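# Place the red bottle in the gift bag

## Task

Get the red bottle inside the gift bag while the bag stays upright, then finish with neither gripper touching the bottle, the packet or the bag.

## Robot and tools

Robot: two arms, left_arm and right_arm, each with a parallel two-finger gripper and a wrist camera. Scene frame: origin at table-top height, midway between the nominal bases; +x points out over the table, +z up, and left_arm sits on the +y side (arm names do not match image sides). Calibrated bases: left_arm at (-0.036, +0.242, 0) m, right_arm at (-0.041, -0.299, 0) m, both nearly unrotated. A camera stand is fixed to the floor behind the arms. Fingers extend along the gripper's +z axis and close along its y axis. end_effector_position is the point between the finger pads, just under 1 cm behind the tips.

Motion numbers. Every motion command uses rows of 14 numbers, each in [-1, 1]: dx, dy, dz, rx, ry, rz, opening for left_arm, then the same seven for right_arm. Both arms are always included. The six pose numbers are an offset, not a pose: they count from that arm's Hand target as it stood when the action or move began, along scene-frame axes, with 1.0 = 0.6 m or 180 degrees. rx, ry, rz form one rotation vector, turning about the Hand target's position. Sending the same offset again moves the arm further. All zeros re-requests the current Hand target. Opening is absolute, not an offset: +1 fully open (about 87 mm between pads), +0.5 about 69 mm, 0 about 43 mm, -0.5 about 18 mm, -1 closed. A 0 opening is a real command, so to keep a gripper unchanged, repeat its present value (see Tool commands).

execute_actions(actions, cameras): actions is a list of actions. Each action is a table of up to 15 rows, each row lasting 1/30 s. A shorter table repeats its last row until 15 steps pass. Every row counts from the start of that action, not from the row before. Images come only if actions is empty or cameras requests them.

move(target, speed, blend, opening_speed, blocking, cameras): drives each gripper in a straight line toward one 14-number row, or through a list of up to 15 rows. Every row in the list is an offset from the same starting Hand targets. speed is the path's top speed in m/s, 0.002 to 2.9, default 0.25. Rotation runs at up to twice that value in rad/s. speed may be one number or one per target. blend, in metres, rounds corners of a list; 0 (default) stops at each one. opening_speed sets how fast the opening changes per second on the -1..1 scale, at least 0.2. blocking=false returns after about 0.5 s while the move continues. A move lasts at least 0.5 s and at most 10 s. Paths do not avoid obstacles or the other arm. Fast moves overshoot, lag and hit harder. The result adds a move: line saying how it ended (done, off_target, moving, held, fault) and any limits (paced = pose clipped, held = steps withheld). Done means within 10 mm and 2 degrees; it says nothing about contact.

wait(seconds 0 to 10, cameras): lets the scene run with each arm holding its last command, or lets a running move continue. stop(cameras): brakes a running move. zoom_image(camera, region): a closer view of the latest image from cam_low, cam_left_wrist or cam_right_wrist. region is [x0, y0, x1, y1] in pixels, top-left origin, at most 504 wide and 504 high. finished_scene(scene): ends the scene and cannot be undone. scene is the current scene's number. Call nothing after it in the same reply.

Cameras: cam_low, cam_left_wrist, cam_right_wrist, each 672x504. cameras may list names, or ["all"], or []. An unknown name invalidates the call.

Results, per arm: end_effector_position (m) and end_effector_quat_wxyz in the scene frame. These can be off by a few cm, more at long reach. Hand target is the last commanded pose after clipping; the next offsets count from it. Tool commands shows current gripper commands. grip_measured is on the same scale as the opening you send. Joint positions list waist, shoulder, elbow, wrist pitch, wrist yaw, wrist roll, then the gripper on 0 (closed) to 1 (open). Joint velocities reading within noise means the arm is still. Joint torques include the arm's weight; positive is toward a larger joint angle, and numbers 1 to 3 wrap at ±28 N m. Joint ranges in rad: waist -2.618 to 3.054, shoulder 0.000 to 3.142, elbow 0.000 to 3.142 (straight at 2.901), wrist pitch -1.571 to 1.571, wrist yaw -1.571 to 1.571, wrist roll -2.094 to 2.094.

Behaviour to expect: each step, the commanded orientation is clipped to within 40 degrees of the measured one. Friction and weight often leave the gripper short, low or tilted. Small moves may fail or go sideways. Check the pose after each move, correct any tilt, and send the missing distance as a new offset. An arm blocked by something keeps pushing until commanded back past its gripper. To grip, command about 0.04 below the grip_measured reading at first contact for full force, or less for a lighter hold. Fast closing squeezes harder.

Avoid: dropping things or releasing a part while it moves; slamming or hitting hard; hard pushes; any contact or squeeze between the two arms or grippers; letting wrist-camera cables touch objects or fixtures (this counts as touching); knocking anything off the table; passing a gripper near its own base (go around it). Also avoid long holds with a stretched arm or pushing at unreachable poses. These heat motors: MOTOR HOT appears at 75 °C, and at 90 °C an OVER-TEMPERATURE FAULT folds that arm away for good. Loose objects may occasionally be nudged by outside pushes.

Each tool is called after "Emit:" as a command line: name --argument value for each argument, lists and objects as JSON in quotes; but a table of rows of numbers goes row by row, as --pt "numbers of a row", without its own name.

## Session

Emit:
execute_actions --actions '[]'

Scene clock: 0.00 s.
left_arm: end_effector_position=(+0.3414, +0.2342, +0.0376) grip_measured=+0.971 end_effector_quat_wxyz=(+0.562, -0.001, +0.827, +0.034) | right_arm: end_effector_position=(+0.3440, -0.3052, +0.0411) grip_measured=+1.000 end_effector_quat_wxyz=(+0.562, +0.036, +0.824, -0.059)
Joint positions: left_arm=[-0.064 1.577 0.357 0.842 -0.134 0.005 0.985] | right_arm=[0.046 1.593 0.391 0.824 0.209 0.022 1]
Joint velocities: within noise
Joint torques (N m): no reading
Heat: left arm: 33 °C; right arm: 29 °C.
Hand target: left_arm +0.3497, +0.2369, +0.0521; +0.581, -0.009, +0.813, +0.035 | right_arm +0.3511, -0.3011, +0.0538; +0.579, +0.036, +0.813, -0.052
Tool commands: left_gripper/opening=+1.0 right_gripper/opening=+1.0

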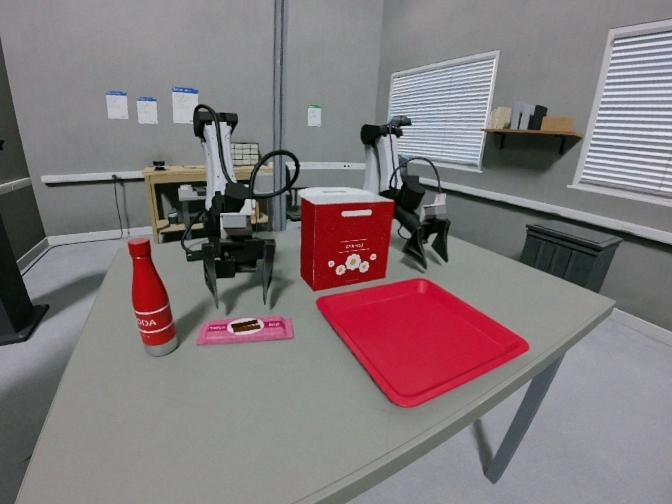

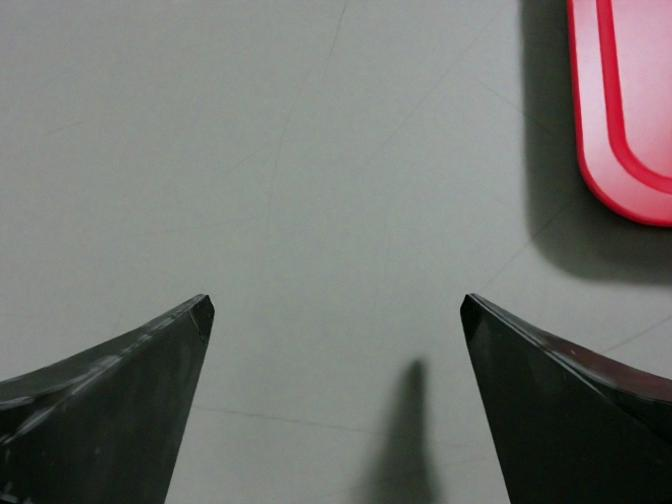

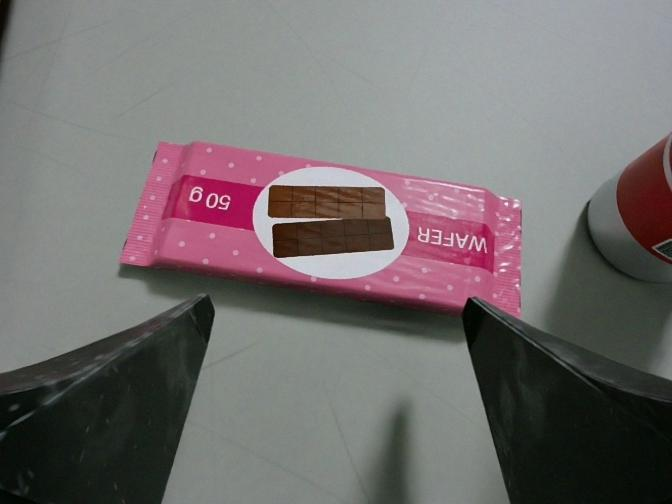

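Emit:
move --pt "0 0 0 0 0 0 1 -0.06 0 0.24 0 0 0 1" --pt "0 0 0 0 0 0 1 -0.155 -0.213 0.268 0.029 0.0556 -0.0958 1" --speed 0.35 --blend '[0.04,0]' --cameras '["cam_right_wrist"]'

Scene clock: 23.77 s.
left_arm: end_effector_position=(+0.3414, +0.2342, +0.0376) grip_measured=+0.971 end_effector_quat_wxyz=(+0.562, -0.001, +0.827, +0.034) | right_arm: end_effector_position=(+0.2550, -0.4308, +0.1999) grip_measured=+1.000 end_effector_quat_wxyz=(+0.481, +0.194, +0.848, -0.108)
Joint positions: left_arm=[-0.064 1.577 0.357 0.842 -0.134 0.005 0.985] | right_arm=[-0.433 1.015 0.879 -0.404 0.037 0.025 1]
Joint torques (N m): left_arm=[-0.06 -6.05 6.79 2.06 -0.04 -0.13] | right_arm=[-0.76 -1.39 10.24 1.49 -0.3 -0.2]
Heat: left arm: 35 °C; right arm: 37 °C.
Hand target: left_arm +0.3497, +0.2369, +0.0521; +0.581, -0.009, +0.813, +0.035 | right_arm +0.2581, -0.4289, +0.2146; +0.490, +0.179, +0.847, -0.104
Off the commanded pose: left_arm 0.017 m, 3 deg | right_arm 0.015 m, 2 deg.
move: off_target (left_arm, right_arm)
Images, in order (width x height): cam_right_wrist 672x504.

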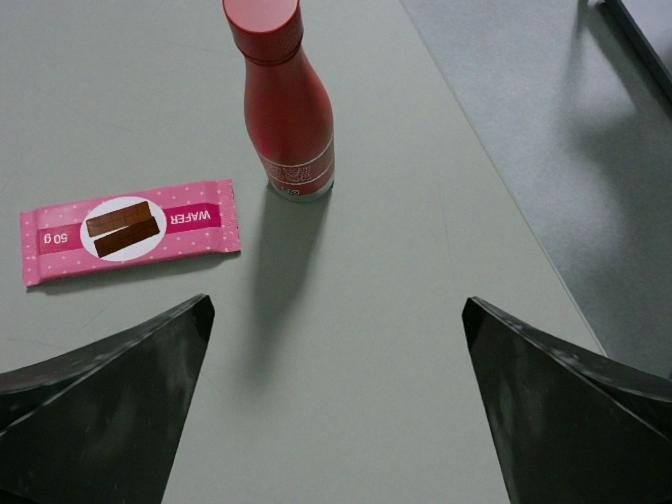

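Emit:
move --pt "0 0 0 0 0 0 1 0.223 -0.048 -0.05 0 0 0.008 1" --pt "0 0 0 0 0 0 1 0.223 -0.048 -0.05 0 0 0.008 -0.35" --pt "0 0 0 0 0 0 1 0.21 -0.045 0.1 0 0 0.008 -0.35" --pt "0 0 0 0 0 0 1 0.091 0.015 0.39 0 0 0.008 -0.35" --speed '[0.15,0.15,0.2,0.3]' --blend '[0,0,0.03,0]' --opening_speed 1.2 --cameras '["cam_low","cam_right_wrist"]'

Scene clock: 59.03 s.
left_arm: end_effector_position=(+0.3414, +0.2342, +0.0376) grip_measured=+0.971 end_effector_quat_wxyz=(+0.562, -0.001, +0.827, +0.034) | right_arm: end_effector_position=(+0.3183, -0.4232, +0.4481) grip_measured=-0.350 end_effector_quat_wxyz=(+0.502, +0.155, +0.845, -0.099)
Joint positions: left_arm=[-0.064 1.577 0.357 0.842 -0.134 0.005 0.985] | right_arm=[-0.338 1.852 2.828 -1.474 0.06 0.02 0.325]
Joint torques (N m): left_arm=[-0.08 -6.06 6.79 2.05 -0.03 -0.12] | right_arm=[0.55 -4.72 4.75 1.46 0.16 0.23]
Heat: left arm: 37 °C; right arm: 37 °C.
Hand target: left_arm +0.3497, +0.2369, +0.0521; +0.581, -0.009, +0.813, +0.035 | right_arm +0.3127, -0.4199, +0.4486; +0.491, +0.168, +0.849, -0.098
Off the commanded pose: left_arm 0.017 m, 3 deg | right_arm 0.007 m, 2 deg.
move: off_target (left_arm); target 2's new opening was sent with right_arm's hand 0.038 m and 6 deg from that target
Images, in order (width x height): cam_low 672x504, cam_right_wrist 672x504.

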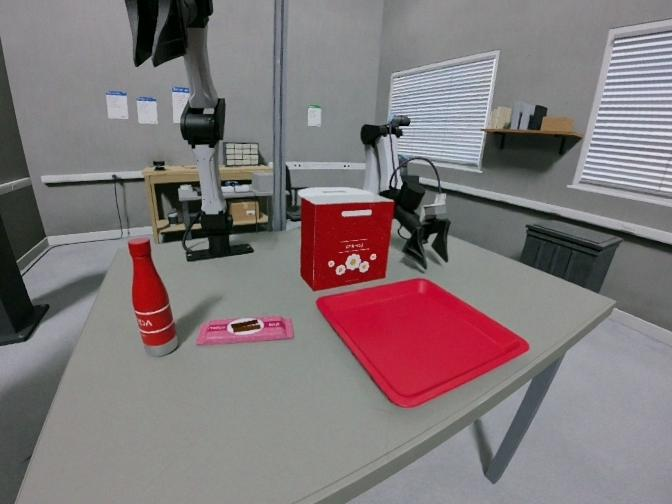

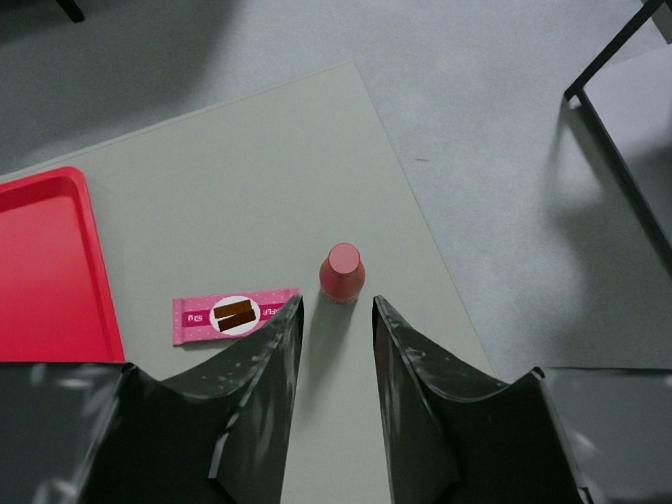

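Emit:
move --pt "0 0 0 0 0 0 1 -0.05 0.0 -0.37 0 0 0 1" --pt "0 0 0 0 0 0 1 0.165 -0.075 -0.42 0 0 0 1" --speed '[0.3,0.15]' --blend '[0.02,0]' --cameras '["cam_right_wrist"]'

Scene clock: 86.17 s.
left_arm: end_effector_position=(+0.3414, +0.2342, +0.0376) grip_measured=+0.971 end_effector_quat_wxyz=(+0.562, -0.001, +0.827, +0.034) | right_arm: end_effector_position=(+0.3898, -0.4591, +0.1660) grip_measured=+1.000 end_effector_quat_wxyz=(+0.441, +0.172, +0.876, -0.096)
Joint positions: left_arm=[-0.064 1.577 0.357 0.842 -0.134 0.005 0.985] | right_arm=[-0.365 1.621 1.262 -0.277 0.06 0.023 1]
Joint torques (N m): left_arm=[-0.08 -6.05 6.79 2.05 -0.03 -0.13] | right_arm=[-0.64 -6.82 9.96 2.27 -0.23 -0.02]
Heat: left arm: 38 °C; right arm: 36 °C.
Hand target: left_arm +0.3497, +0.2369, +0.0521; +0.581, -0.009, +0.813, +0.035 | right_arm +0.4117, -0.4649, +0.1966; +0.491, +0.168, +0.849, -0.098
Off the commanded pose: left_arm 0.017 m, 3 deg | right_arm 0.038 m, 6 deg.
move: off_target (left_arm, right_arm)
Images, in order (width x height): cam_right_wrist 672x504.

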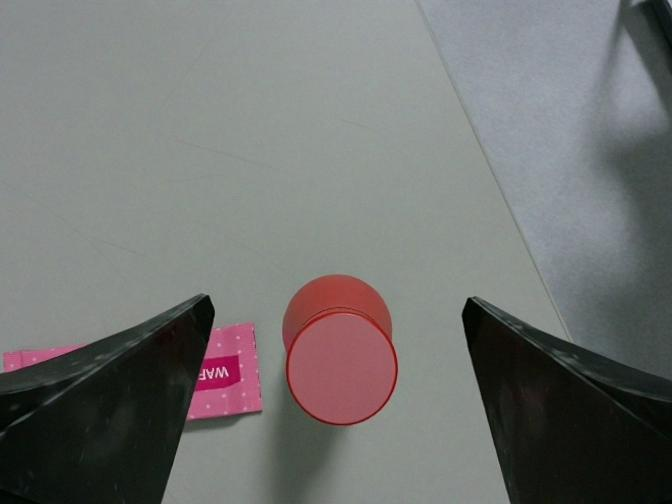

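Emit:
move --target '[0,0,0,0,0,0,1,0,0,0,0,0,0,-0.35]' --opening_speed 1.2 --cameras '["cam_right_wrist"]'

Scene clock: 96.83 s.
left_arm: end_effector_position=(+0.3414, +0.2342, +0.0376) grip_measured=+0.971 end_effector_quat_wxyz=(+0.562, -0.001, +0.827, +0.034) | right_arm: end_effector_position=(+0.3897, -0.4594, +0.1660) grip_measured=-0.272 end_effector_quat_wxyz=(+0.441, +0.174, +0.875, -0.097)
Joint positions: left_arm=[-0.064 1.577 0.357 0.842 -0.134 0.005 0.985] | right_arm=[-0.365 1.621 1.262 -0.277 0.063 0.026 0.364]
Joint torques (N m): left_arm=[-0.09 -6.06 6.8 2.05 -0.03 -0.12] | right_arm=[-0.64 -6.79 9.98 2.28 -0.23 -0.02]
Heat: left arm: 38 °C; right arm: 41 °C.
Hand target: left_arm +0.3497, +0.2369, +0.0521; +0.581, -0.009, +0.813, +0.035 | right_arm +0.4117, -0.4649, +0.1966; +0.491, +0.168, +0.849, -0.098
Off the commanded pose: left_arm 0.017 m, 3 deg | right_arm 0.038 m, 6 deg.
move: off_target (left_arm, right_arm)
Images, in order (width x height): cam_right_wrist 672x504.

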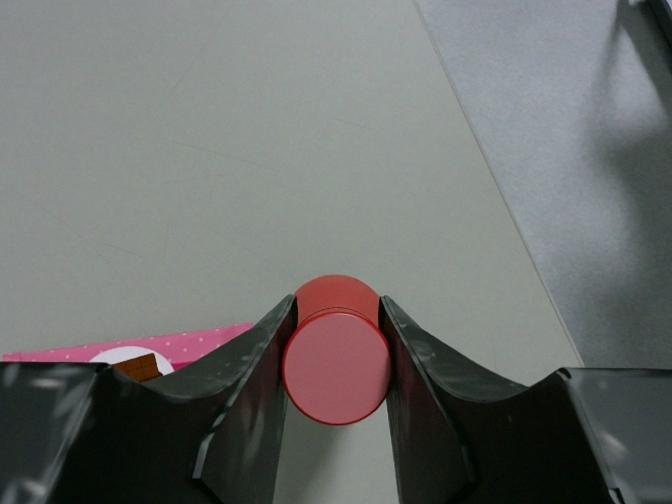

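Emit:
move --pt "0 0 0 0 0 0 1 -0.01 0 0.12 0 0 0 -0.35" --pt "0 0 0 0 0 0 1 -0.165 0.075 0.42 0 0 0 -0.35" --pt "0 0 0 0 0 0 1 -0.175 0.435 0.42 0 0 0.208 -0.35" --speed '[0.2,0.25,0.35]' --blend '[0.03,0.03,0]' --cameras '["cam_low","cam_right_wrist"]'

Scene clock: 112.47 s.
left_arm: end_effector_position=(+0.3414, +0.2342, +0.0376) grip_measured=+0.971 end_effector_quat_wxyz=(+0.562, -0.001, +0.827, +0.034) | right_arm: end_effector_position=(+0.3107, -0.2083, +0.4323) grip_measured=-0.272 end_effector_quat_wxyz=(+0.473, -0.102, +0.873, +0.056)
Joint positions: left_arm=[-0.064 1.577 0.357 0.842 -0.134 0.005 0.985] | right_arm=[0.231 1.805 2.746 -1.52 0.023 0.016 0.364]
Joint torques (N m): left_arm=[-0.05 -6.05 6.78 2.05 -0.04 -0.12] | right_arm=[0.28 -5.34 5.97 1.82 -0.21 -0.2]
Heat: left arm: 39 °C; right arm: 43 °C.
Hand target: left_arm +0.3497, +0.2369, +0.0521; +0.581, -0.009, +0.813, +0.035 | right_arm +0.3067, -0.2039, +0.4486; +0.496, -0.114, +0.858, +0.065
Off the commanded pose: left_arm 0.017 m, 3 deg | right_arm 0.017 m, 4 deg.
move: off_target (left_arm, right_arm)
Images, in order (width x height): cam_low 672x504, cam_right_wrist 672x504.

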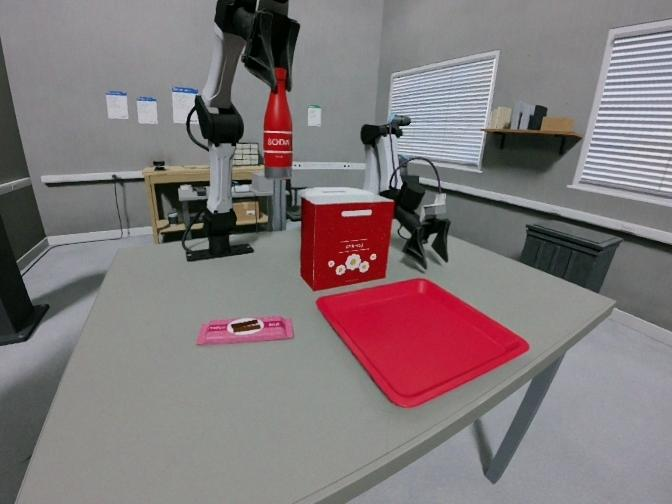

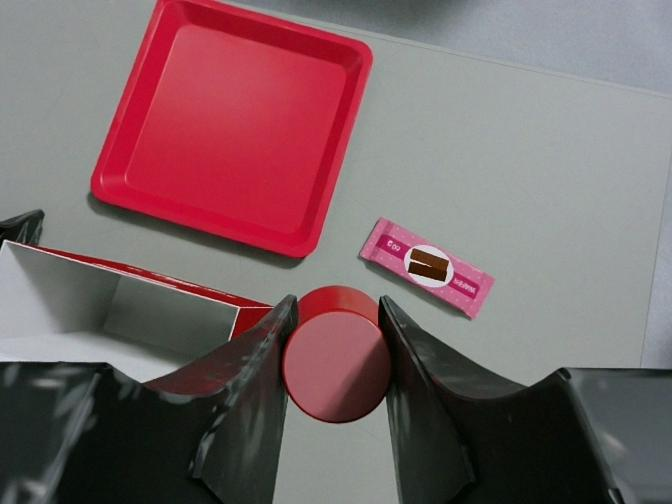

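Emit:
move --pt "0 0 0 0 0 0 1 -0.08 0.295 0.007 0 0 0.167 -0.35" --pt "0 0 0 0 0 0 1 -0.061 0.288 -0.025 0 0 0.247 -0.35" --speed '[0.3,0.15]' --blend '[0.01,0]' --cameras '["cam_low","cam_right_wrist"]'

Scene clock: 133.57 s.
left_arm: end_effector_position=(+0.3414, +0.2342, +0.0376) grip_measured=+0.971 end_effector_quat_wxyz=(+0.562, -0.001, +0.827, +0.034) | right_arm: end_effector_position=(+0.2672, -0.0394, +0.4051) grip_measured=-0.272 end_effector_quat_wxyz=(+0.402, -0.412, +0.784, +0.235)
Joint positions: left_arm=[-0.064 1.577 0.357 0.842 -0.134 0.005 0.985] | right_arm=[0.535 1.96 2.83 -1.523 -0.365 -0.221 0.364]
Joint torques (N m): left_arm=[-0.06 -6.06 6.78 2.05 -0.03 -0.12] | right_arm=[-0.65 -7.19 6.28 2.22 -0.61 -0.2]
Heat: left arm: 40 °C; right arm: 41 °C.
Hand target: left_arm +0.3497, +0.2369, +0.0521; +0.581, -0.009, +0.813, +0.035 | right_arm +0.2701, -0.0311, +0.4336; +0.435, -0.430, +0.752, +0.248
Off the commanded pose: left_arm 0.017 m, 3 deg | right_arm 0.030 m, 6 deg.
elbow stopped short (right arm): the move would have taken joint 3 (elbow) straighter than the controller allows.
move: off_target (left_arm, right_arm)
Images, in order (width x height): cam_low 672x504, cam_right_wrist 672x504.

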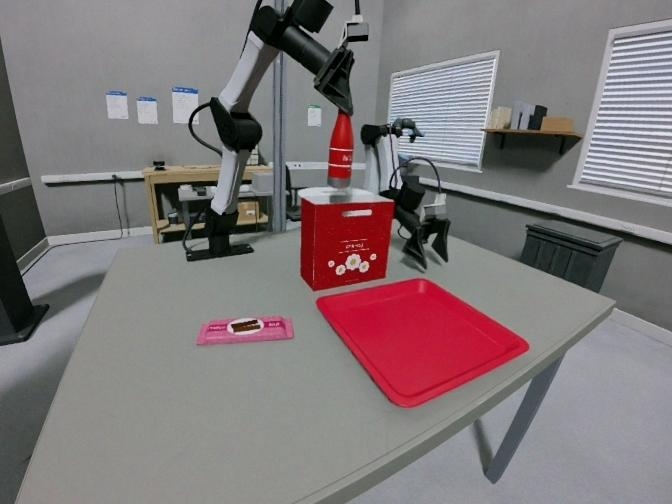

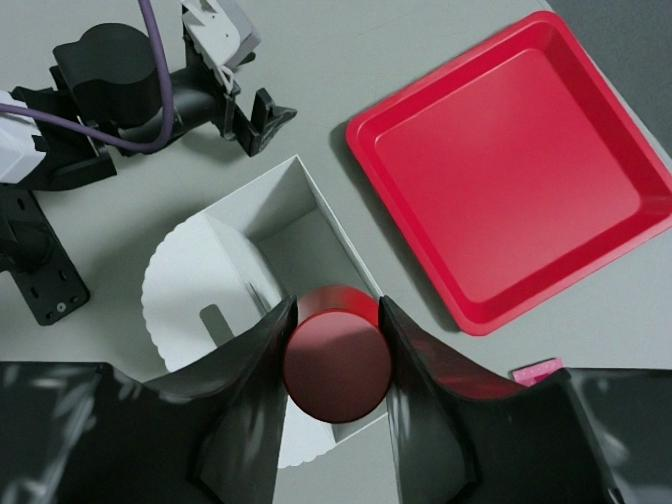

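Emit:
move --pt "0 0 0 0 0 0 1 -0.009 0.008 -0.13 0 0 0 -0.35" --pt "0 0 0 0 0 0 1 -0.024 0.015 -0.203 0 0 0.15 -0.35" --pt "0 0 0 0 0 0 1 -0.029 0.018 -0.32 0 0 0.17 -0.35" --speed '[0.15,0.15,0.1]' --blend '[0.02,0.01,0]' --cameras '["cam_low","cam_right_wrist"]'

Scene clock: 153.33 s.
left_arm: end_effector_position=(+0.3414, +0.2342, +0.0376) grip_measured=+0.971 end_effector_quat_wxyz=(+0.562, -0.001, +0.827, +0.034) | right_arm: end_effector_position=(+0.2502, -0.0328, +0.2074) grip_measured=-0.272 end_effector_quat_wxyz=(+0.290, -0.600, +0.663, +0.340)
Joint positions: left_arm=[-0.064 1.577 0.357 0.842 -0.134 0.005 0.985] | right_arm=[0.435 1.682 1.578 -0.954 -0.811 -0.78 0.364]
Joint torques (N m): left_arm=[-0.08 -6.05 6.78 2.05 -0.03 -0.13] | right_arm=[-0.62 -11.18 5.9 1.76 -1.26 -0.19]
Heat: left arm: 41 °C; right arm: 42 °C.
Hand target: left_arm +0.3497, +0.2369, +0.0521; +0.581, -0.009, +0.813, +0.035 | right_arm +0.2527, -0.0203, +0.2416; +0.354, -0.613, +0.611, +0.354
Off the commanded pose: left_arm 0.017 m, 3 deg | right_arm 0.036 m, 10 deg.
move: off_target (left_arm, right_arm)
Images, in order (width x height): cam_low 672x504, cam_right_wrist 672x504.

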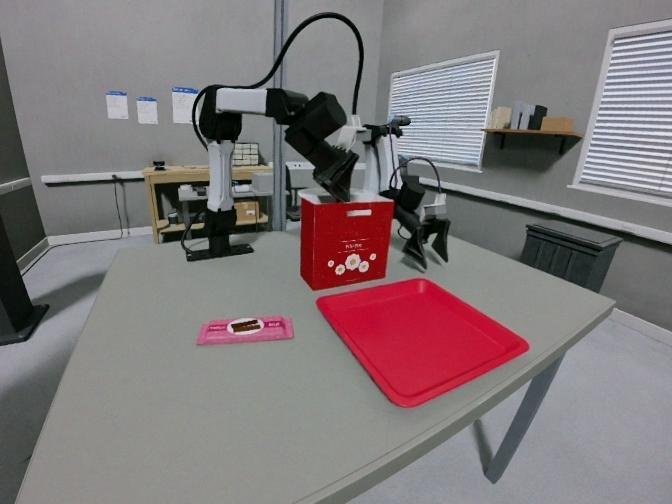

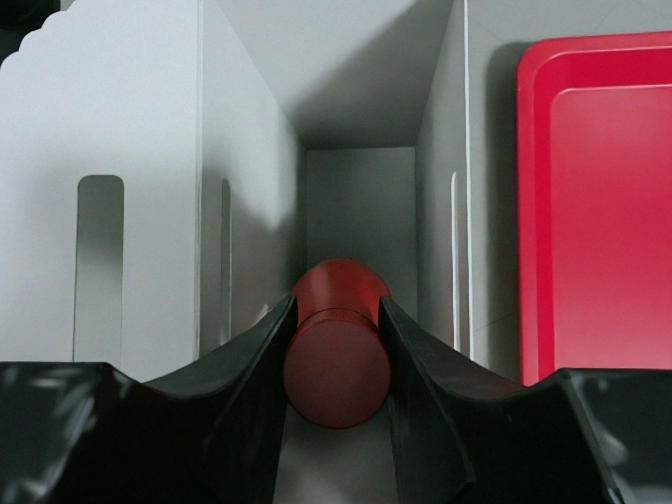

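Emit:
move --pt "0 0 0 0 0 0 1 0.002 -0.003 -0.058 0 0 0 -0.35" --pt "0 0 0 0 0 0 1 0.002 -0.003 -0.058 0 0 0 0.1" --speed 0.07 --opening_speed 0.5 --cameras '["cam_low","cam_right_wrist"]'

Scene clock: 164.63 s.
left_arm: end_effector_position=(+0.3414, +0.2342, +0.0376) grip_measured=+0.971 end_effector_quat_wxyz=(+0.562, -0.001, +0.827, +0.034) | right_arm: end_effector_position=(+0.2460, -0.0257, +0.1880) grip_measured=+0.100 end_effector_quat_wxyz=(-0.313, +0.608, -0.638, -0.355)
Joint positions: left_arm=[-0.064 1.577 0.357 0.842 -0.134 0.005 0.985] | right_arm=[0.44 1.645 1.426 -0.79 -0.859 -0.79 0.55]
Joint torques (N m): left_arm=[-0.08 -6.06 6.76 2.05 -0.04 -0.12] | right_arm=[-0.55 -8.85 5.64 1.63 -0.76 -0.05]
Heat: left arm: 41 °C; right arm: 42 °C.
Hand target: left_arm +0.3497, +0.2369, +0.0521; +0.581, -0.009, +0.813, +0.035 | right_arm +0.2539, -0.0221, +0.2068; -0.354, +0.613, -0.611, -0.354
Off the commanded pose: left_arm 0.017 m, 3 deg | right_arm 0.021 m, 6 deg.
move: off_target (left_arm, right_arm); target 2's new opening was sent with right_arm's hand 0.037 m and 10 deg from that target
Images, in order (width x height): cam_low 672x504, cam_right_wrist 672x504.

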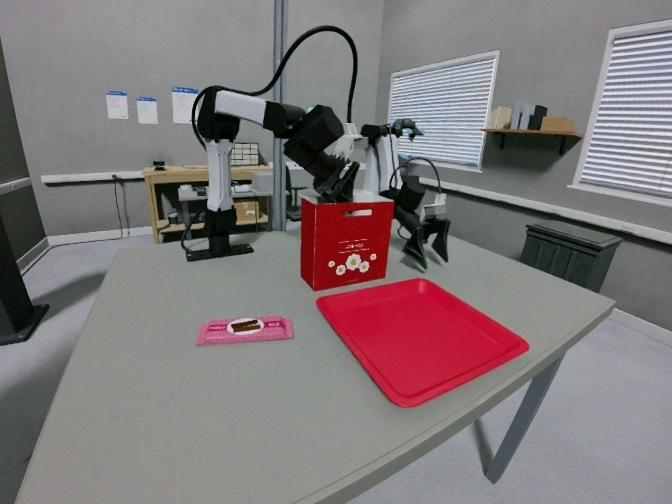

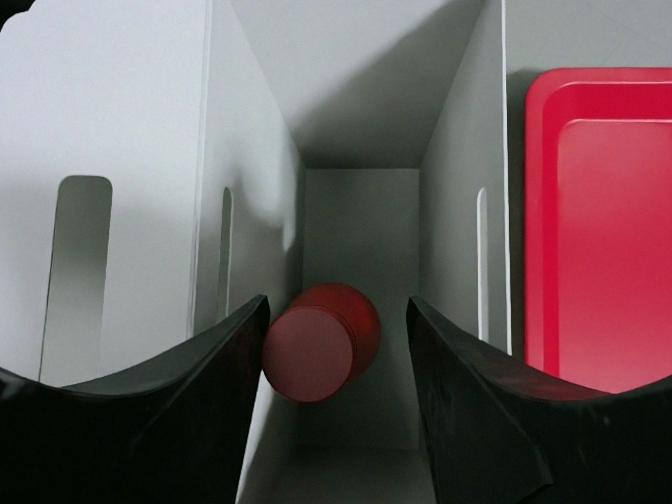

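Same retreat as before.

Emit:
move --pt "0 0 0 0 0 0 1 -0.012 -0.01 0.02 0 0 0 0.1" --pt "0 0 0 0 0 0 1 -0.012 -0.03 0.18 0 0 0 0.1" --pt "0 0 0 0 0 0 1 0.03 -0.32 0.2 0 0 -0.2 0.1" --speed '[0.06,0.12,0.3]' --blend '[0.005,0.03,0]' --cameras '["cam_low","cam_right_wrist"]'

Scene clock: 174.70 s.
left_arm: end_effector_position=(+0.3414, +0.2342, +0.0376) grip_measured=+0.971 end_effector_quat_wxyz=(+0.562, -0.001, +0.827, +0.034) | right_arm: end_effector_position=(+0.2790, -0.2125, +0.3242) grip_measured=+0.100 end_effector_quat_wxyz=(+0.446, -0.399, +0.766, +0.233)
Joint positions: left_arm=[-0.064 1.577 0.357 0.842 -0.134 0.005 0.985] | right_arm=[-0.12 1.417 1.71 -1.145 -0.856 -0.711 0.55]
Joint torques (N m): left_arm=[-0.08 -6.06 6.8 2.05 -0.03 -0.13] | right_arm=[-0.53 -5.68 4.56 1.15 -0.16 0.19]
Heat: left arm: 41 °C; right arm: 42 °C.
Hand target: left_arm +0.3497, +0.2369, +0.0521; +0.581, -0.009, +0.813, +0.035 | right_arm +0.2719, -0.2141, +0.3268; +0.446, -0.394, +0.771, +0.227
Off the commanded pose: left_arm 0.017 m, 3 deg | right_arm 0.008 m, 1 deg.
move: off_target (left_arm)
Images, in order (width x height): cam_low 672x504, cam_right_wrist 672x504.

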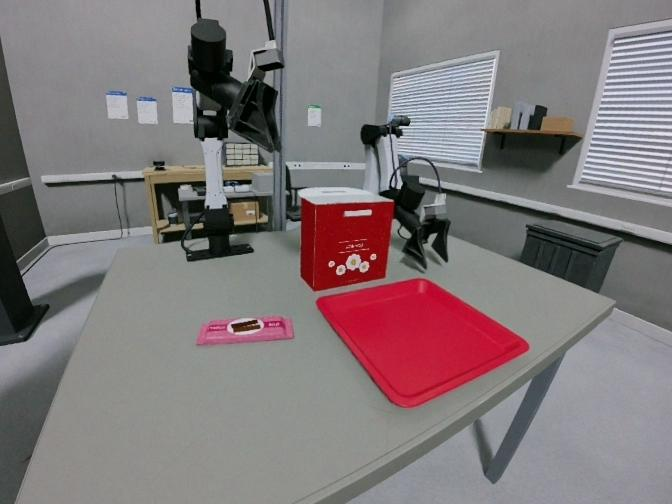

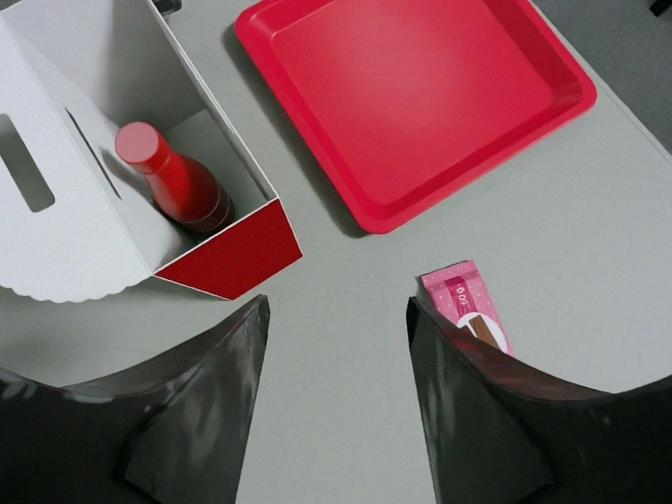

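Emit:
finished_scene --scene 3

The scene is finished: the task was done.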